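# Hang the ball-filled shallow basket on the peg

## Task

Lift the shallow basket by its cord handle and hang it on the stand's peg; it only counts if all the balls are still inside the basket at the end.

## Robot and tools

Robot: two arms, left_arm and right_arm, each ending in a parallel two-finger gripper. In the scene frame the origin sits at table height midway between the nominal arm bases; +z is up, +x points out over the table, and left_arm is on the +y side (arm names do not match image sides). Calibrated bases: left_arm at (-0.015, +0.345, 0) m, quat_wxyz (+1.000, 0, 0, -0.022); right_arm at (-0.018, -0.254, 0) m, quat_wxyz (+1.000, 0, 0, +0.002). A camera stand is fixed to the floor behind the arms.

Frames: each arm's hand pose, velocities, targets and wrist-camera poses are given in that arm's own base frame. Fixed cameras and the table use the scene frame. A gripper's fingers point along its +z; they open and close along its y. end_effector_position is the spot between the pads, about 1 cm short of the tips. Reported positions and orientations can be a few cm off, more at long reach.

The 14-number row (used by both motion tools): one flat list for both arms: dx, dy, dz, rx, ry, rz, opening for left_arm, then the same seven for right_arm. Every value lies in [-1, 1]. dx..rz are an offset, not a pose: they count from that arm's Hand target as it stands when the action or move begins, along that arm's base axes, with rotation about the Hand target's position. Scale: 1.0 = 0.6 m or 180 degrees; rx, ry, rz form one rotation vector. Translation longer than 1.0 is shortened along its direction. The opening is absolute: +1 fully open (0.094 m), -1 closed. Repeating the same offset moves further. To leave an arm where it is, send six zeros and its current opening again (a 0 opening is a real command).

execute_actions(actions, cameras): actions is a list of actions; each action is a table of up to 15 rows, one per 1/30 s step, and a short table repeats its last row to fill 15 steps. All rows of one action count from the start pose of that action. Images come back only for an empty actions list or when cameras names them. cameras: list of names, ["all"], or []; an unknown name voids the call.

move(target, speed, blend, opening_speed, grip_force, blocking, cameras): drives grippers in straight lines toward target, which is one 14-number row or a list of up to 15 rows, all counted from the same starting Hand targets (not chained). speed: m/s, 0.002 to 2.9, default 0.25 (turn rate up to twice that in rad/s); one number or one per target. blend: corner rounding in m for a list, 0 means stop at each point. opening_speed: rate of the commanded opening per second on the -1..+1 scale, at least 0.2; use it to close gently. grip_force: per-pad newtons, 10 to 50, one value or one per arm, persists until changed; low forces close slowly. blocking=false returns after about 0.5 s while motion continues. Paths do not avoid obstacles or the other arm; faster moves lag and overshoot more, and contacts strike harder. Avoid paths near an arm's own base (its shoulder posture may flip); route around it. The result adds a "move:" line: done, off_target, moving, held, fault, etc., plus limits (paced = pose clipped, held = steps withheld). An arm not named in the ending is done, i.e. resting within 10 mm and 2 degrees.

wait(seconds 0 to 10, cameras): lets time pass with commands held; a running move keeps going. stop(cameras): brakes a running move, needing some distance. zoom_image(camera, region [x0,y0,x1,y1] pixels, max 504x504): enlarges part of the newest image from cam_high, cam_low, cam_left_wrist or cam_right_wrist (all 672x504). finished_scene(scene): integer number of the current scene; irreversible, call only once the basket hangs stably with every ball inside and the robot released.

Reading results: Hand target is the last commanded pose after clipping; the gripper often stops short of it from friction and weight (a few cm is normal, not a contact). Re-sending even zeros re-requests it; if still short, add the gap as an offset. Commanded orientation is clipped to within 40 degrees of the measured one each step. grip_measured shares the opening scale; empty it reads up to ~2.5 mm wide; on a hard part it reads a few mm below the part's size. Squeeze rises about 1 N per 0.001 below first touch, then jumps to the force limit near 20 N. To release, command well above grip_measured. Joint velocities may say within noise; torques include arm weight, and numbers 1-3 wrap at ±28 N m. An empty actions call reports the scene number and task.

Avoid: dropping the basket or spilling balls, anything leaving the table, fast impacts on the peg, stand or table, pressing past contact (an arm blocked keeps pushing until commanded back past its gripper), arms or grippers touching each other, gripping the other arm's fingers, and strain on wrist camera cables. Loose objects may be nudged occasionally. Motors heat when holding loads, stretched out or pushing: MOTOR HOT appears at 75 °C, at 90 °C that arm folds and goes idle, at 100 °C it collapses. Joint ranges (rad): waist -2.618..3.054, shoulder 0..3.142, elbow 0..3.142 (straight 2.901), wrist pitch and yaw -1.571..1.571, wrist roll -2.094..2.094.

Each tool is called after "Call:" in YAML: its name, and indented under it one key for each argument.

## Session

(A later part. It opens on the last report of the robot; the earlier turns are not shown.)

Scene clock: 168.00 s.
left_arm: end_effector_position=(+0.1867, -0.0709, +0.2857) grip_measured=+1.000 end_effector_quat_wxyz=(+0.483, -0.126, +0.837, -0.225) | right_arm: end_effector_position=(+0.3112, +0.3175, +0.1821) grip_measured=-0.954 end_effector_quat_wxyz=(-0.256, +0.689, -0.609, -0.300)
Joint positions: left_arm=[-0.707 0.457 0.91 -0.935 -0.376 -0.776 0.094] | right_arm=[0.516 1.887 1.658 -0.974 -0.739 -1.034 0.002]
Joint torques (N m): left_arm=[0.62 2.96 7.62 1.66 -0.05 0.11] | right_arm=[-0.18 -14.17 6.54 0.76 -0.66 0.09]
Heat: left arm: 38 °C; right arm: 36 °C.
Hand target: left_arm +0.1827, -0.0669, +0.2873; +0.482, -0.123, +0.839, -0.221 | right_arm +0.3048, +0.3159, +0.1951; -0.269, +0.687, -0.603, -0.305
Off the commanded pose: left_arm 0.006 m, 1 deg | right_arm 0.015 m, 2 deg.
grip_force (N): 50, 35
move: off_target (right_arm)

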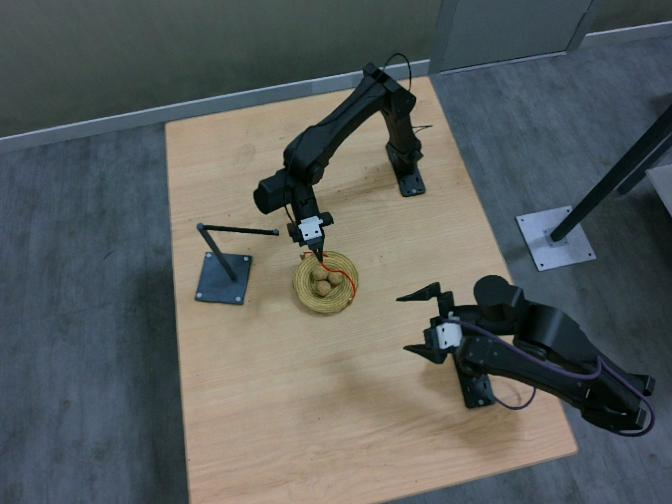

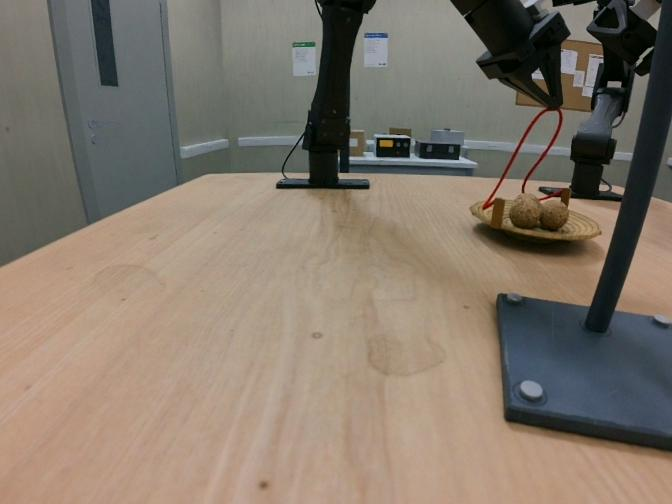

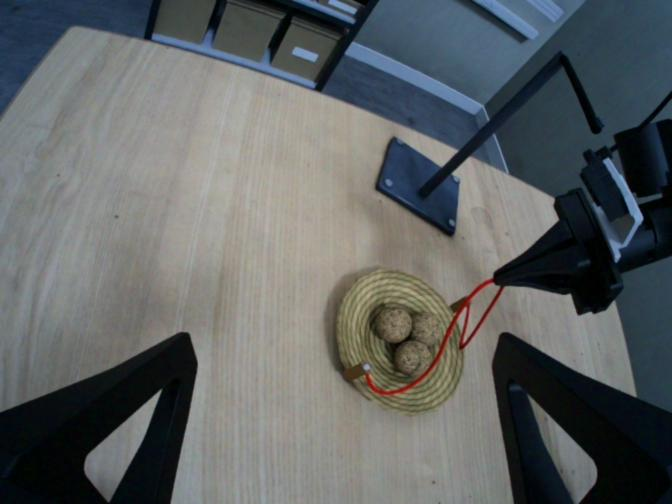

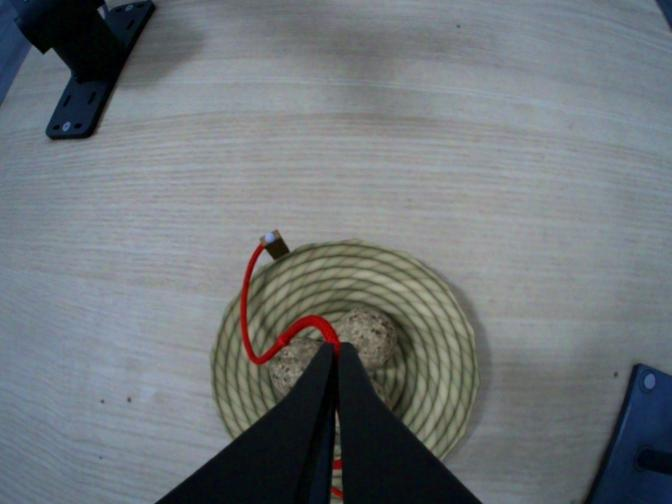

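Call:
move:
  target: [0,0,0, 0,0,0,1, -0.01,-0.012,0.065,0,0,0,-1]
  cameras: ["all"]
  speed: 0.06

Call:
zoom_image:
  camera: "cam_low"
  region: [440, 60, 640, 260]

Scene clock: 171.93 s.
left_arm: end_effector_position=(+0.1867, -0.0709, +0.2857) grip_measured=+1.000 end_effector_quat_wxyz=(+0.483, -0.126, +0.837, -0.225) | right_arm: end_effector_position=(+0.3017, +0.3092, +0.2107) grip_measured=-0.954 end_effector_quat_wxyz=(-0.246, +0.685, -0.615, -0.303)
Joint positions: left_arm=[-0.707 0.457 0.91 -0.935 -0.376 -0.776 0.094] | right_arm=[0.51 1.86 1.741 -1.108 -0.74 -1.033 0.002]
Joint torques (N m): left_arm=[0.62 2.95 7.61 1.66 -0.04 0.11] | right_arm=[-0.36 -13.18 10.92 0.55 -0.68 -0.02]
Heat: left arm: 38 °C; right arm: 36 °C.
Hand target: left_arm +0.1827, -0.0669, +0.2873; +0.482, -0.123, +0.839, -0.221 | right_arm +0.2989, +0.3087, +0.2343; -0.269, +0.687, -0.603, -0.305
Off the commanded pose: left_arm 0.006 m, 1 deg | right_arm 0.024 m, 3 deg.
grip_force (N): 50, 35
move: off_target (right_arm)

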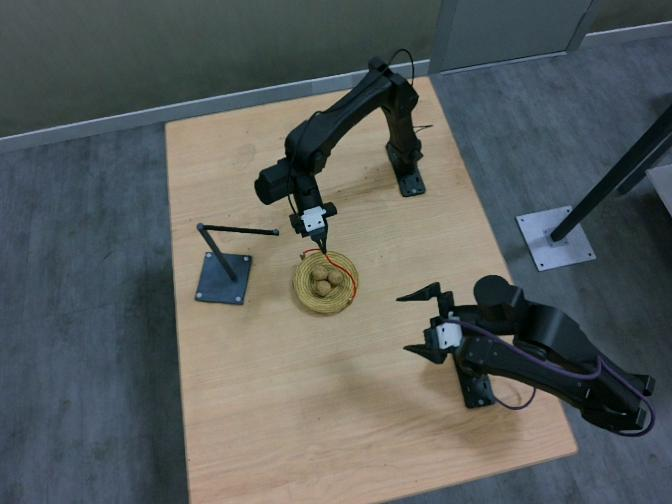

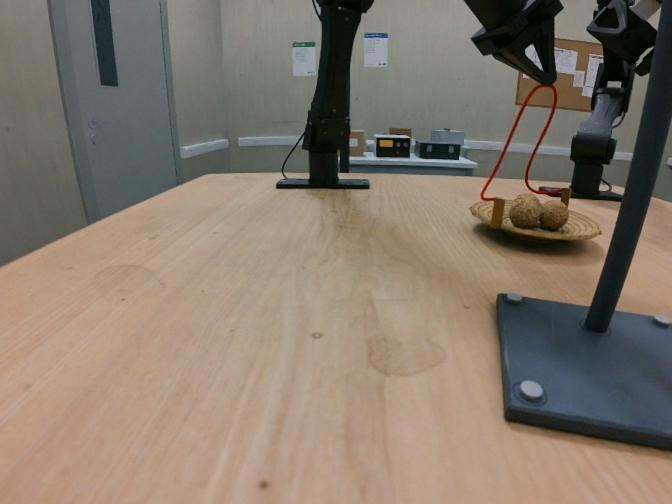

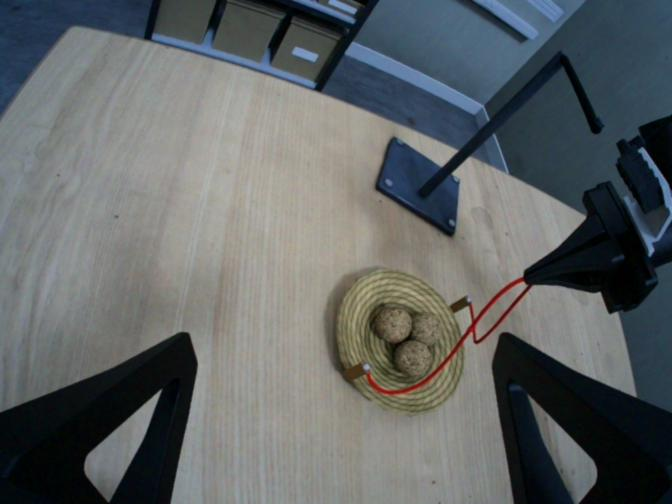

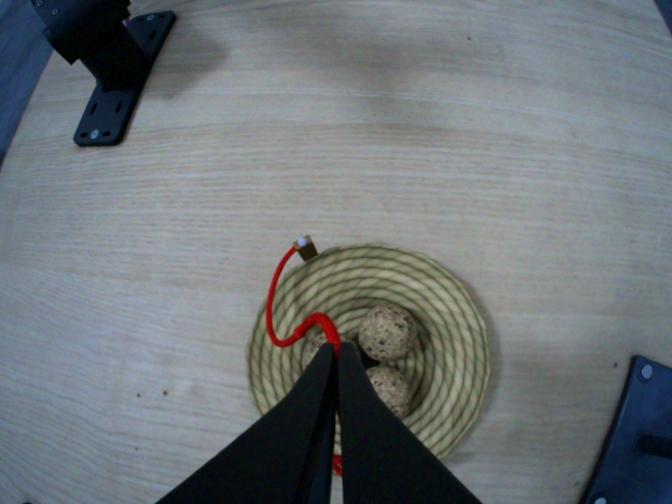

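Scaled by 2.520 from the camera's 672x504 image, which has a finer 960x720 frame.

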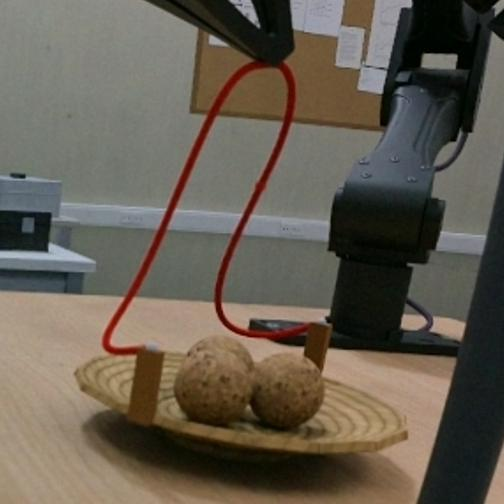

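Call:
move:
  target: [0,0,0, 0,0,0,1, -0.0,-0.0,0.033,0,0,0,-1]
  cameras: ["cam_high","cam_low","cam_left_wrist","cam_right_wrist"]
  speed: 0.04

Call:
zoom_image:
  camera: "cam_low"
  region: [440, 60, 640, 260]

Scene clock: 175.07 s.
left_arm: end_effector_position=(+0.1867, -0.0709, +0.2857) grip_measured=+1.000 end_effector_quat_wxyz=(+0.483, -0.126, +0.837, -0.225) | right_arm: end_effector_position=(+0.3008, +0.3088, +0.2382) grip_measured=-0.954 end_effector_quat_wxyz=(-0.255, +0.686, -0.612, -0.300)
Joint positions: left_arm=[-0.707 0.457 0.91 -0.935 -0.376 -0.776 0.094] | right_arm=[0.51 1.86 1.847 -1.194 -0.74 -1.033 0.002]
Joint torques (N m): left_arm=[0.62 2.96 7.6 1.65 -0.04 0.11] | right_arm=[-0.39 -11.37 10.85 0.55 -0.68 -0.01]
Heat: left arm: 38 °C; right arm: 36 °C.
Hand target: left_arm +0.1827, -0.0669, +0.2873; +0.482, -0.123, +0.839, -0.221 | right_arm +0.2988, +0.3086, +0.2540; -0.269, +0.687, -0.603, -0.305
Off the commanded pose: left_arm 0.006 m, 1 deg | right_arm 0.016 m, 2 deg.
grip_force (N): 50, 35
move: off_target (right_arm)

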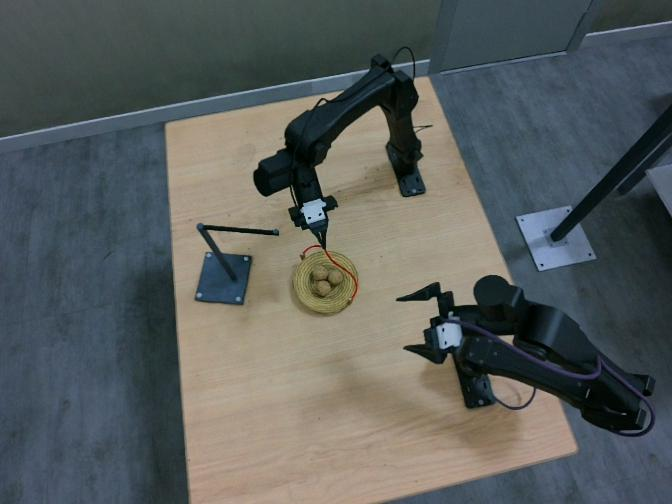

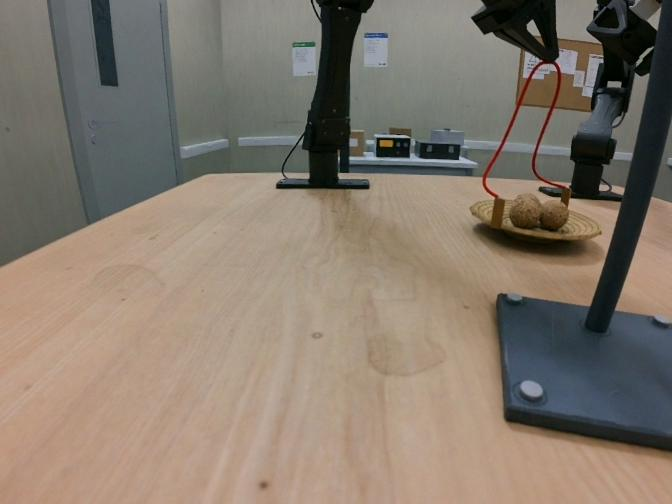

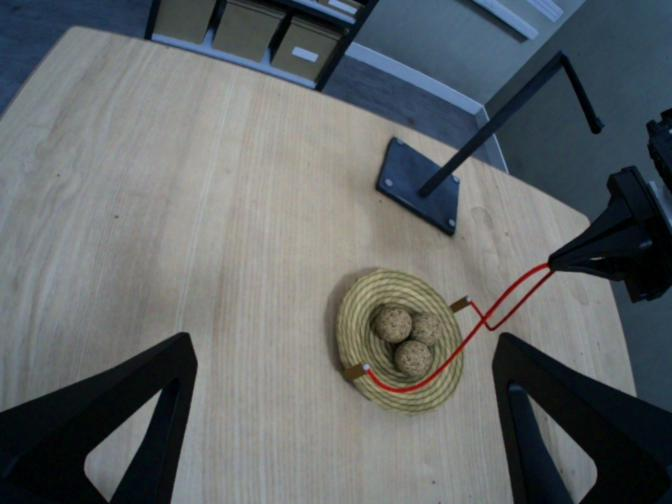

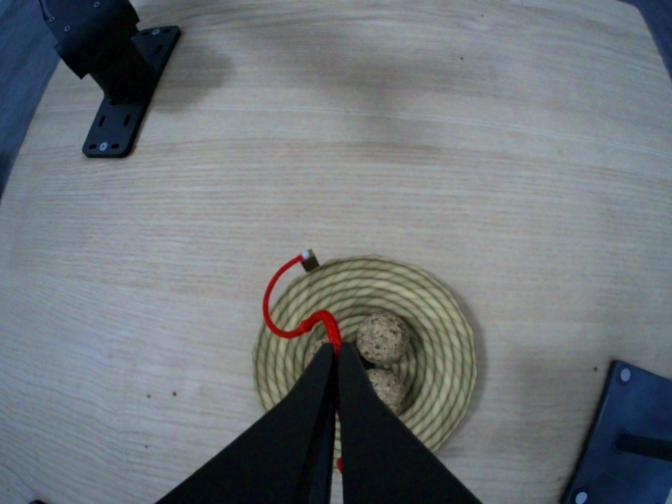

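Scaled by 2.520 from the camera's 672x504 image, which has a finer 960x720 frame.

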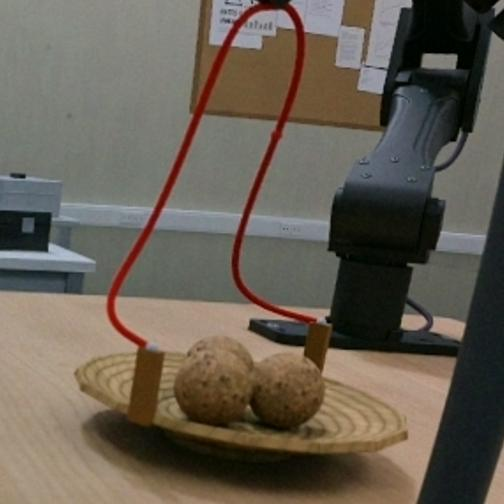

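Call:
move:
  target: [0,0,0, 0,0,0,1, -0.0,-0.0,0.025,0,0,0,-1]
  cameras: ["cam_high","cam_low","cam_left_wrist","cam_right_wrist"]
  speed: 0.03

Call:
zoom_image:
  camera: "cam_low"
  region: [440, 40, 640, 240]

Scene clock: 178.17 s.
left_arm: end_effector_position=(+0.1867, -0.0709, +0.2857) grip_measured=+1.000 end_effector_quat_wxyz=(+0.483, -0.126, +0.837, -0.225) | right_arm: end_effector_position=(+0.2992, +0.3078, +0.2615) grip_measured=-0.954 end_effector_quat_wxyz=(-0.264, +0.688, -0.608, -0.297)
Joint positions: left_arm=[-0.707 0.457 0.91 -0.935 -0.376 -0.776 0.094] | right_arm=[0.51 1.86 1.936 -1.262 -0.74 -1.033 0.002]
Joint torques (N m): left_arm=[0.62 2.96 7.64 1.65 -0.05 0.11] | right_arm=[-0.38 -9.51 10.69 0.6 -0.68 -0.01]
Motor temperatures (°C): left_arm=[25 27 38 36 26 22 24] | right_arm=[25 31 36 33 28 26 26]
Heat: left arm: 38 °C; right arm: 36 °C.
Hand target: left_arm +0.1827, -0.0669, +0.2873; +0.482, -0.123, +0.839, -0.221 | right_arm +0.2988, +0.3086, +0.2690; -0.269, +0.687, -0.603, -0.305
Off the commanded pose: left_arm 0.006 m, 1 deg | right_arm 0.008 m, 1 deg.
grip_force (N): 50, 35
move: done

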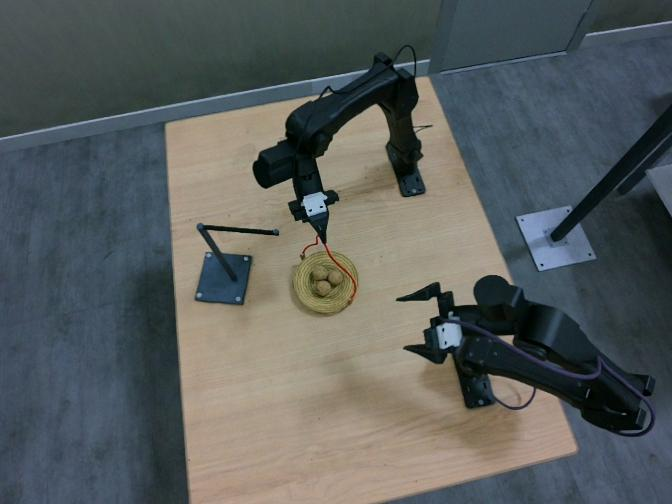

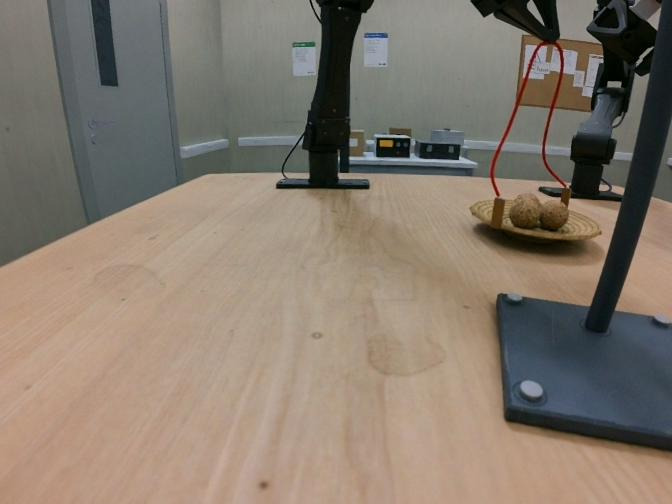

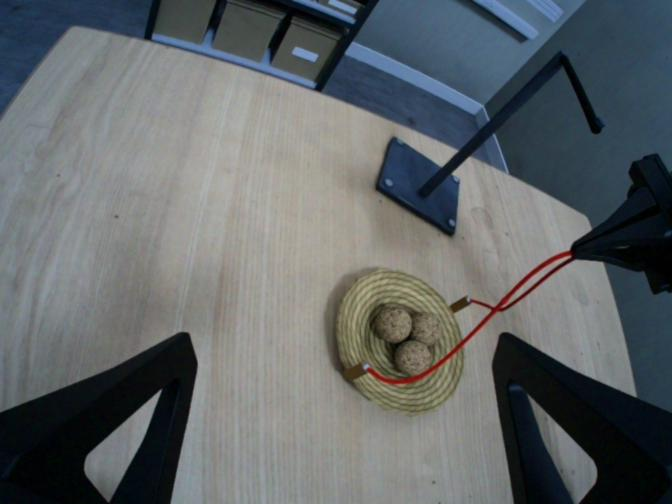

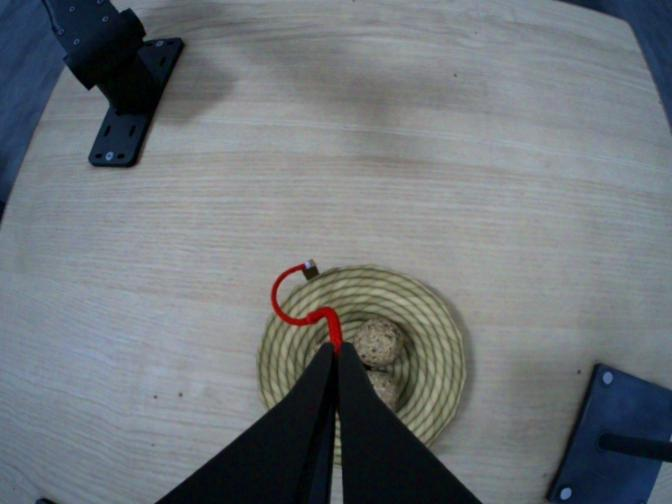

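Scaled by 2.520 from the camera's 672x504 image, which has a finer 960x720 frame.

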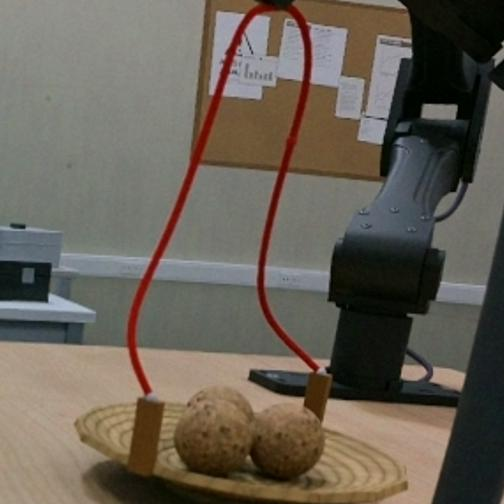

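Call:
move:
  target: [0,0,0, 0,0,0,1, 0.0,0.0,0.03,0,0,0,-1]
  cameras: ["cam_high","cam_low","cam_left_wrist","cam_right_wrist"]
  speed: 0.03

Call:
zoom_image:
  camera: "cam_low"
  region: [440, 40, 640, 240]

Scene clock: 212.63 s.
left_arm: end_effector_position=(+0.1867, -0.0709, +0.2857) grip_measured=+1.000 end_effector_quat_wxyz=(+0.483, -0.126, +0.837, -0.225) | right_arm: end_effector_position=(+0.2943, +0.3051, +0.2852) grip_measured=-0.955 end_effector_quat_wxyz=(-0.267, +0.688, -0.607, -0.296)
Joint positions: left_arm=[-0.707 0.457 0.91 -0.935 -0.376 -0.776 0.094] | right_arm=[0.51 1.869 2.047 -1.357 -0.74 -1.033 0.002]
Joint torques (N m): left_arm=[0.62 2.96 7.62 1.65 -0.05 0.11] | right_arm=[-0.43 -7.53 11.23 0.68 -0.68 -0.01]
Heat: left arm: 38 °C; right arm: 38 °C.
Hand target: left_arm +0.1827, -0.0669, +0.2873; +0.482, -0.123, +0.839, -0.221 | right_arm +0.2988, +0.3086, +0.2870; -0.269, +0.687, -0.603, -0.305
Off the commanded pose: left_arm 0.006 m, 1 deg | right_arm 0.006 m, 1 deg.
grip_force (N): 50, 35
move: done

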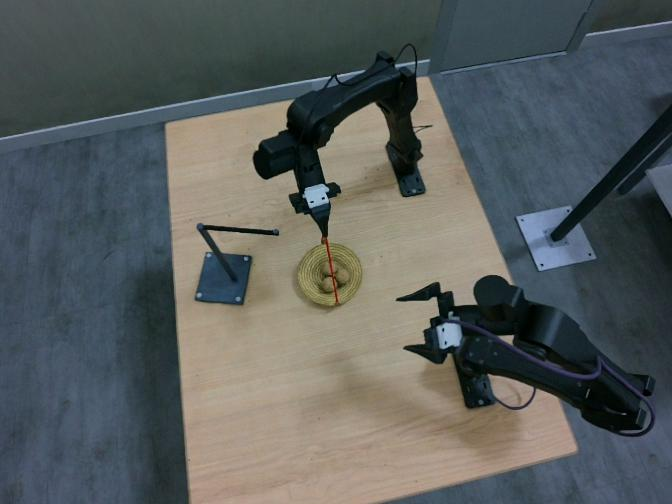

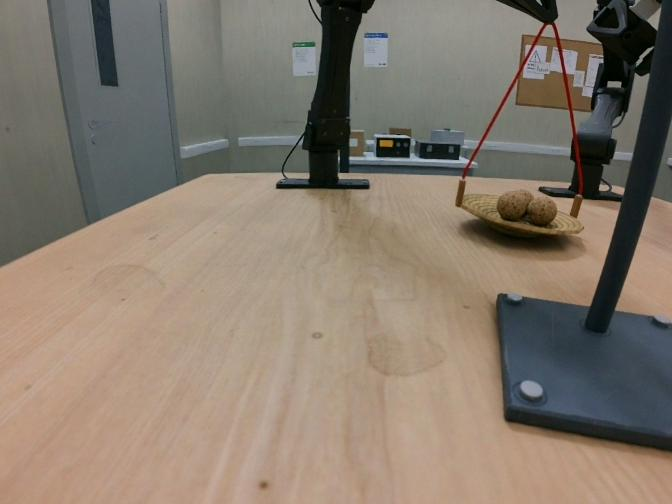

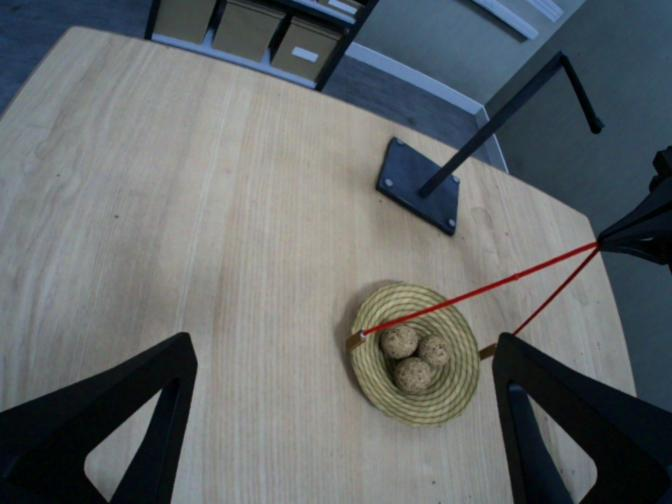

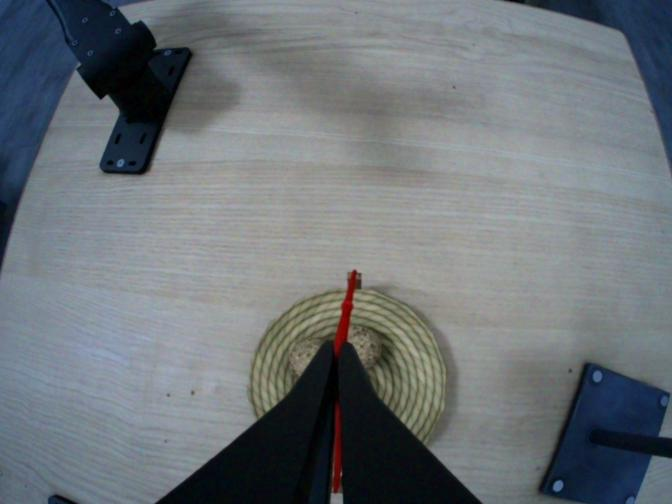

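Scaled by 2.520 from the camera's 672x504 image, which has a finer 960x720 frame.

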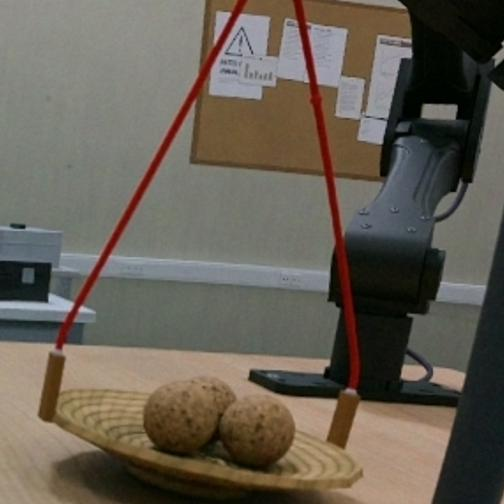

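Call:
move:
  target: [0,0,0, 0,0,0,1, 0.0,0.0,0.04,0,0,0,-1]
  cameras: ["cam_high","cam_low","cam_left_wrist","cam_right_wrist"]
  speed: 0.03

Call:
zoom_image:
  camera: "cam_low"
  region: [440, 0, 640, 240]

Call:
zoom_image:
  camera: "cam_left_wrist"
  region: [320, 20, 672, 440]

Scene clock: 217.63 s.
left_arm: end_effector_position=(+0.1867, -0.0709, +0.2857) grip_measured=+1.000 end_effector_quat_wxyz=(+0.483, -0.126, +0.837, -0.225) | right_arm: end_effector_position=(+0.2943, +0.3050, +0.3099) grip_measured=-0.955 end_effector_quat_wxyz=(-0.267, +0.688, -0.607, -0.295)
Joint positions: left_arm=[-0.707 0.457 0.91 -0.935 -0.376 -0.776 0.094] | right_arm=[0.51 1.933 2.247 -1.493 -0.739 -1.033 0.002]
Joint torques (N m): left_arm=[0.64 2.95 7.6 1.65 -0.04 0.11] | right_arm=[-0.4 -7.73 10.62 0.7 -0.69 0]
Heat: left arm: 38 °C; right arm: 39 °C.
Hand target: left_arm +0.1827, -0.0669, +0.2873; +0.482, -0.123, +0.839, -0.221 | right_arm +0.2989, +0.3086, +0.3110; -0.269, +0.687, -0.603, -0.305
Off the commanded pose: left_arm 0.006 m, 1 deg | right_arm 0.006 m, 1 deg.
grip_force (N): 50, 35
move: done

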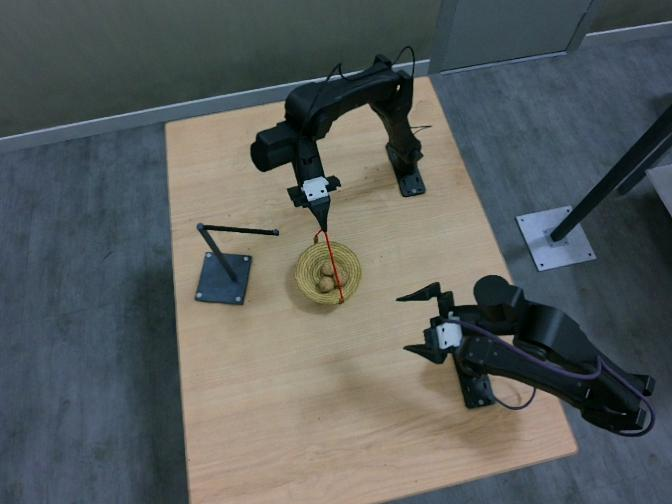

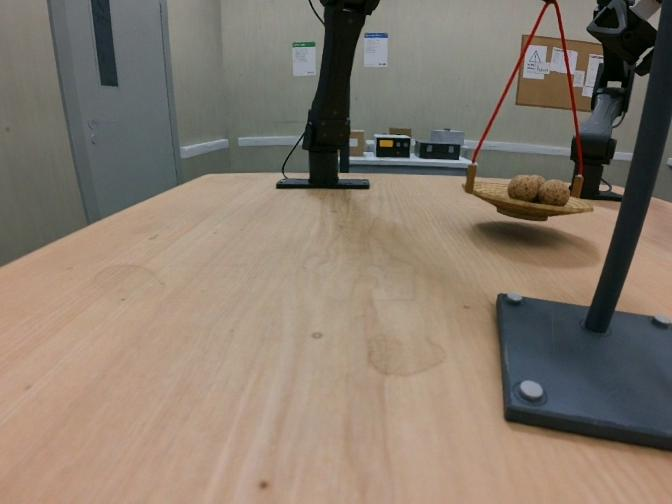

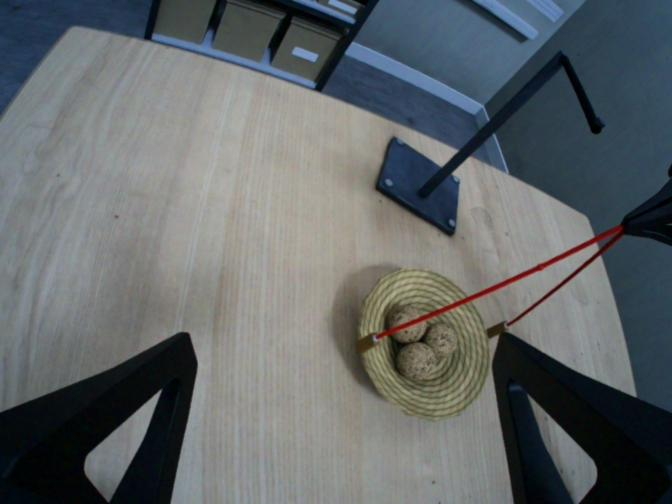

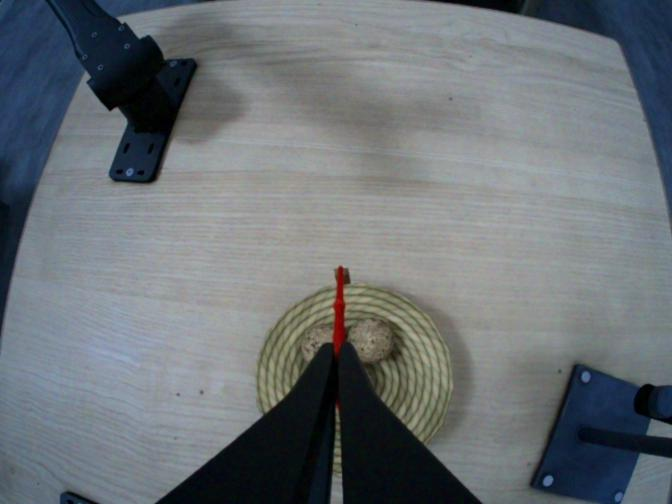

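Scaled by 2.100 from the camera's 672x504 image, which has a finer 960x720 frame.

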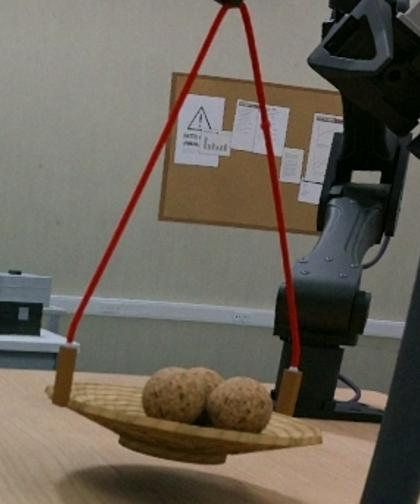

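Scaled by 1.200 from the camera's 672x504 image, which has a finer 960x720 frame.

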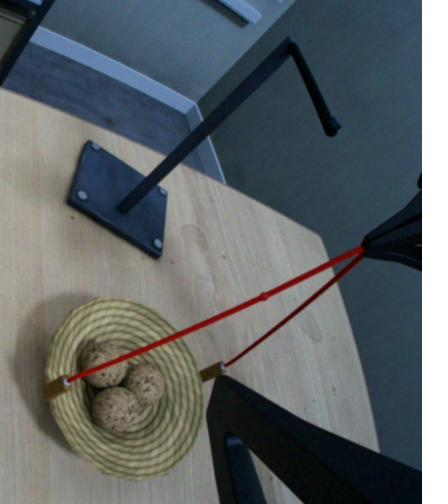

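Call:
move:
  target: [0,0,0, 0,0,0,1, 0.06,0,0.068,0.1115,-0.0092,-0.1347,-1]
  cameras: ["all"]
  speed: 0.05

Call:
zoom_image:
  camera: "cam_left_wrist"
  region: [320, 20, 672, 440]

Call:
zoom_image:
  camera: "cam_high"
  region: [180, 160, 400, 325]

Scene clock: 236.97 s.
left_arm: end_effector_position=(+0.1867, -0.0709, +0.2857) grip_measured=+1.000 end_effector_quat_wxyz=(+0.483, -0.126, +0.837, -0.225) | right_arm: end_effector_position=(+0.3426, +0.3119, +0.3328) grip_measured=-0.955 end_effector_quat_wxyz=(+0.426, -0.491, +0.683, +0.332)
Joint positions: left_arm=[-0.707 0.457 0.91 -0.935 -0.376 -0.776 0.094] | right_arm=[0.478 1.616 1.634 -0.604 -0.716 -0.372 0.002]
Joint torques (N m): left_arm=[0.64 2.97 7.61 1.65 -0.04 0.11] | right_arm=[-0.02 -12.29 7.66 1.62 -0.36 0.08]
Heat: left arm: 38 °C; right arm: 38 °C.
Hand target: left_arm +0.1827, -0.0669, +0.2873; +0.482, -0.123, +0.839, -0.221 | right_arm +0.3348, +0.3088, +0.3518; +0.450, -0.493, +0.667, +0.332
Off the commanded pose: left_arm 0.006 m, 1 deg | right_arm 0.021 m, 3 deg.
grip_force (N): 50, 35
move: off_target (right_arm)

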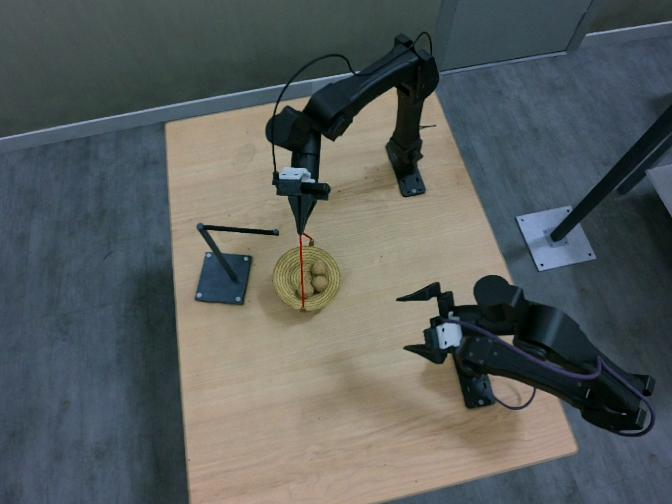

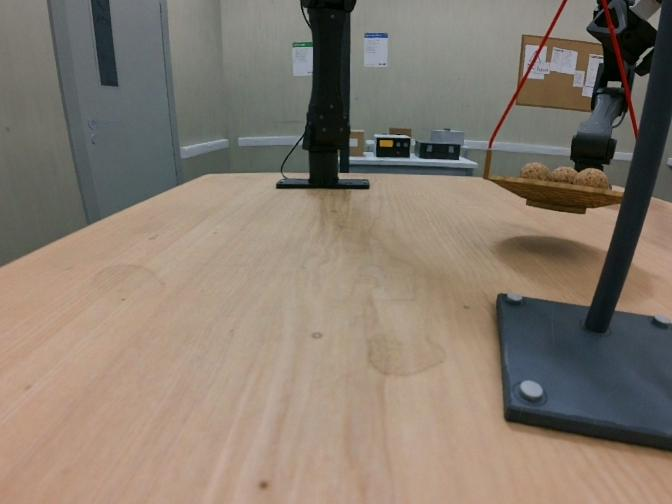

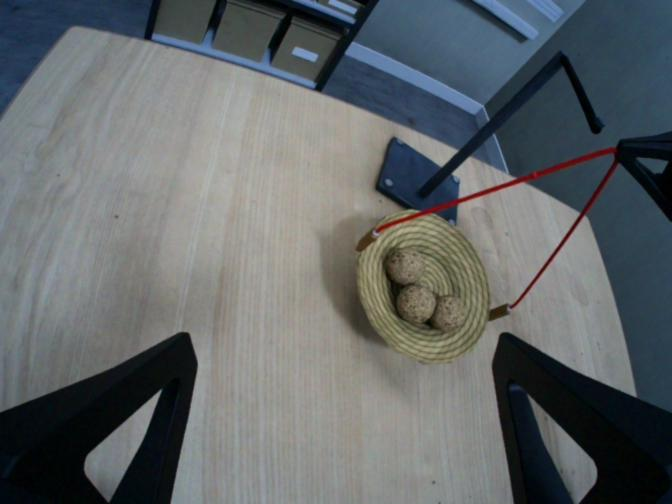

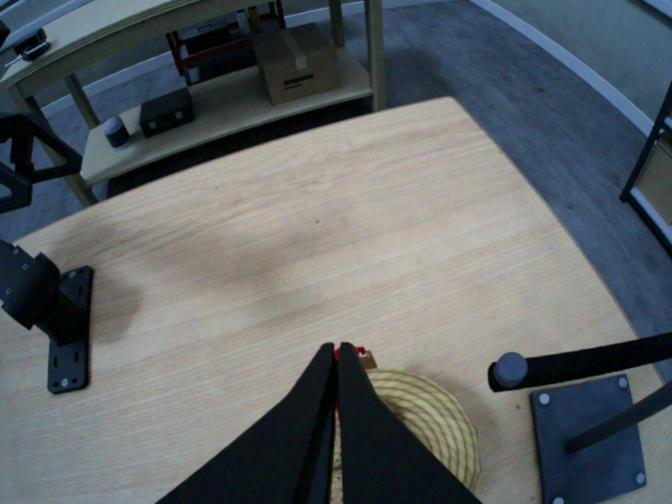

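Scaled by 1.200 from the camera's 672x504 image, which has a finer 960x720 frame.

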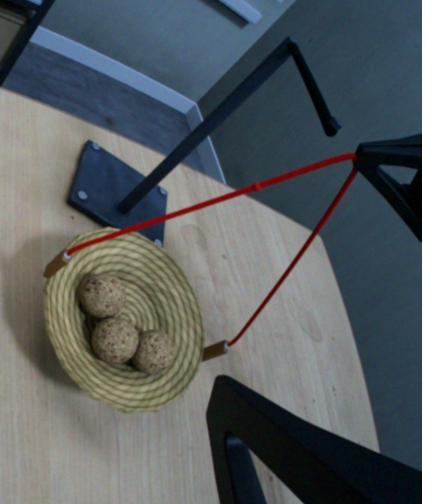

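Scaled by 2.291 from the camera's 672x504 image, which has a finer 960x720 frame.

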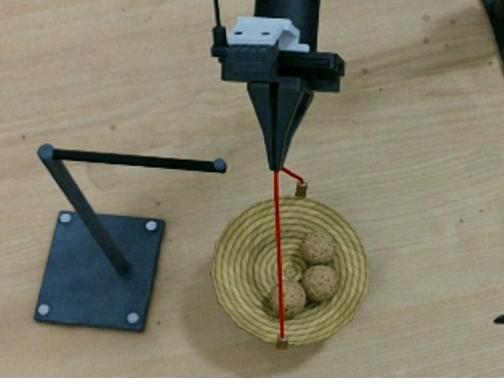

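Call:
zoom_image:
  camera: "cam_low"
  region: [450, 100, 672, 300]

Call:
wait:
  seconds: 0.5
  cameras: ["cam_high","cam_left_wrist"]

Call:
zoom_image:
  camera: "cam_left_wrist"
  region: [320, 20, 672, 440]

Call:
zoom_image:
  camera: "cam_high"
  region: [180, 160, 400, 325]

Scaled by 2.270 from the camera's 672x504 image, which has a finer 960x720 frame.

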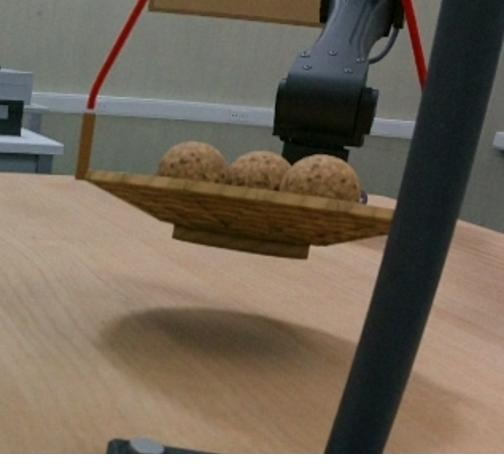

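Scene clock: 241.10 s.
left_arm: end_effector_position=(+0.1867, -0.0709, +0.2857) grip_measured=+1.000 end_effector_quat_wxyz=(+0.483, -0.126, +0.837, -0.225) | right_arm: end_effector_position=(+0.3427, +0.3119, +0.3328) grip_measured=-0.955 end_effector_quat_wxyz=(+0.426, -0.491, +0.684, +0.332)
Joint positions: left_arm=[-0.707 0.457 0.91 -0.935 -0.376 -0.776 0.094] | right_arm=[0.478 1.616 1.634 -0.603 -0.716 -0.372 0.002]
Joint torques (N m): left_arm=[0.62 2.95 7.61 1.65 -0.04 0.11] | right_arm=[-0.02 -12.31 7.65 1.62 -0.35 0.09]
Heat: left arm: 38 °C; right arm: 37 °C.
Hand target: left_arm +0.1827, -0.0669, +0.2873; +0.482, -0.123, +0.839, -0.221 | right_arm +0.3348, +0.3088, +0.3517; +0.450, -0.493, +0.667, +0.332
Tool commands: left_gripper/opening=+1.0 right_gripper/opening=-1.0
Off the commanded pose: left_arm 0.006 m, 1 deg | right_arm 0.021 m, 3 deg.
grip_force (N): 50, 35
wait: 0.50 s; at rest from the start
Images, in order (width x height): cam_high 672x504, cam_left_wrist 672x504.

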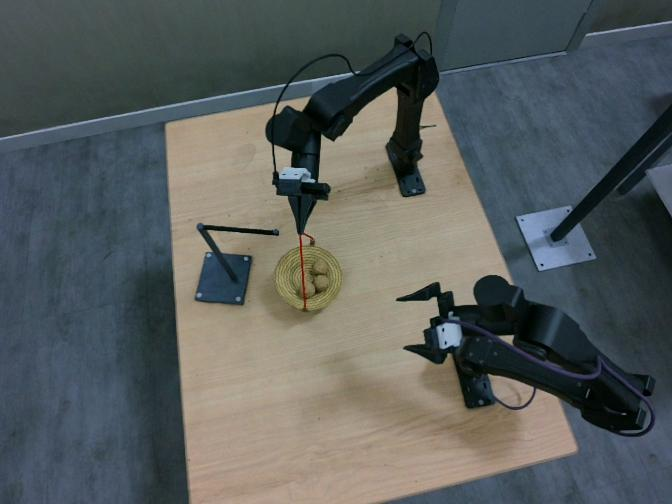

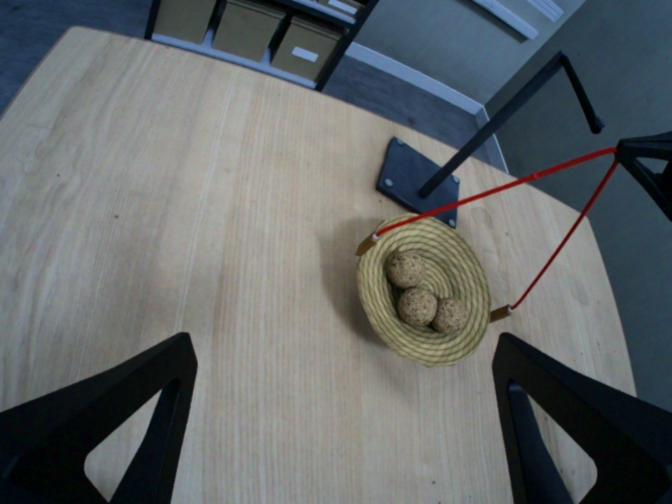

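Scaled by 1.200 from the camera's 672x504 image, which has a finer 960x720 frame.

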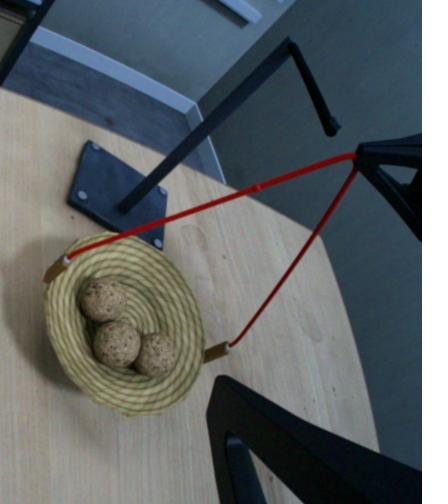

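Scaled by 2.291 from the camera's 672x504 image, which has a finer 960x720 frame.

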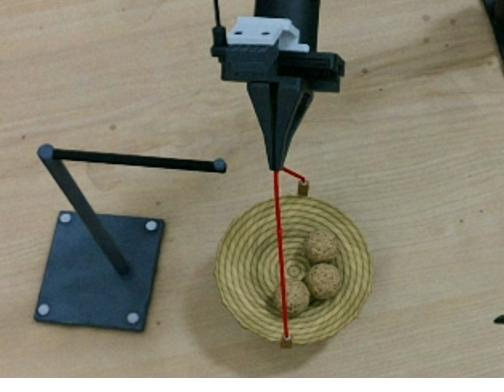

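Call:
wait:
  seconds: 0.5
  cameras: ["cam_high","cam_low"]

Call:
zoom_image:
  camera: "cam_low"
  region: [450, 100, 672, 300]

Call:
zoom_image:
  camera: "cam_high"
  region: [180, 160, 400, 325]

Scene clock: 243.80 s.
left_arm: end_effector_position=(+0.1867, -0.0709, +0.2857) grip_measured=+1.000 end_effector_quat_wxyz=(+0.483, -0.126, +0.837, -0.225) | right_arm: end_effector_position=(+0.3427, +0.3119, +0.3328) grip_measured=-0.955 end_effector_quat_wxyz=(+0.426, -0.491, +0.684, +0.332)
Joint positions: left_arm=[-0.707 0.457 0.91 -0.935 -0.376 -0.776 0.094] | right_arm=[0.478 1.616 1.634 -0.603 -0.716 -0.372 0.002]
Joint torques (N m): left_arm=[0.64 2.96 7.61 1.65 -0.04 0.11] | right_arm=[-0.01 -12.3 7.65 1.62 -0.35 0.08]
Heat: left arm: 38 °C; right arm: 37 °C.
Hand target: left_arm +0.1827, -0.0669, +0.2873; +0.482, -0.123, +0.839, -0.221 | right_arm +0.3348, +0.3088, +0.3517; +0.450, -0.493, +0.667, +0.332
Tool commands: left_gripper/opening=+1.0 right_gripper/opening=-1.0
Off the commanded pose: left_arm 0.006 m, 1 deg | right_arm 0.021 m, 3 deg.
grip_force (N): 50, 35
wait: 0.50 s; at rest from the start
Images, in order (width x height): cam_high 672x504, cam_low 672x504.

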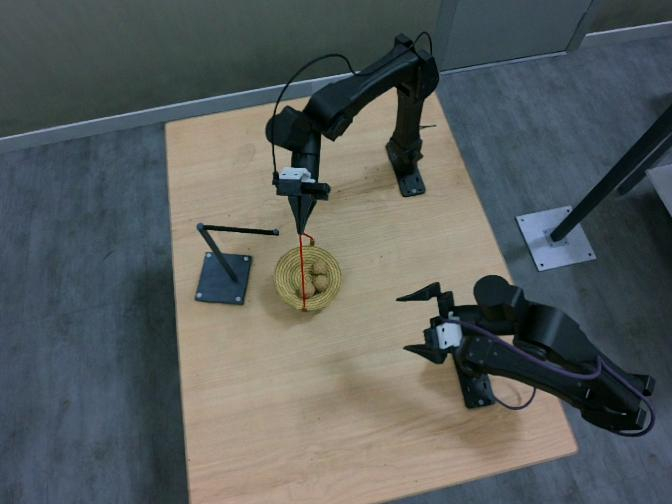

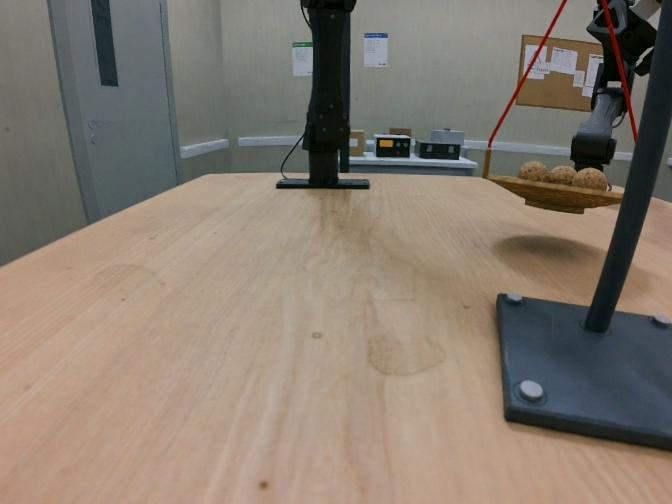

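Scaled by 2.270 from the camera's 672x504 image, which has a finer 960x720 frame.

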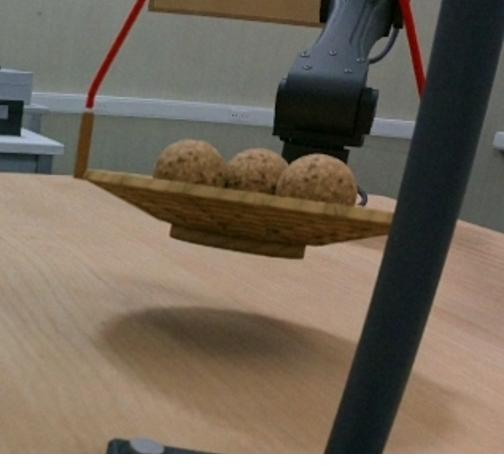

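Scaled by 2.291 from the camera's 672x504 image, which has a finer 960x720 frame.

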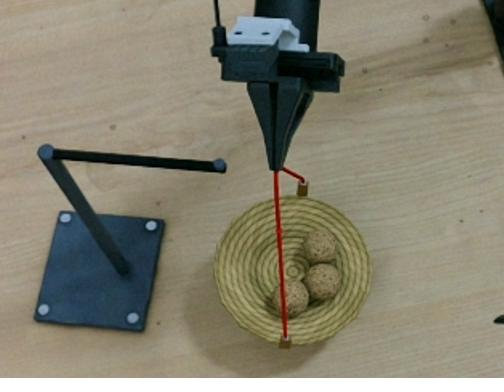

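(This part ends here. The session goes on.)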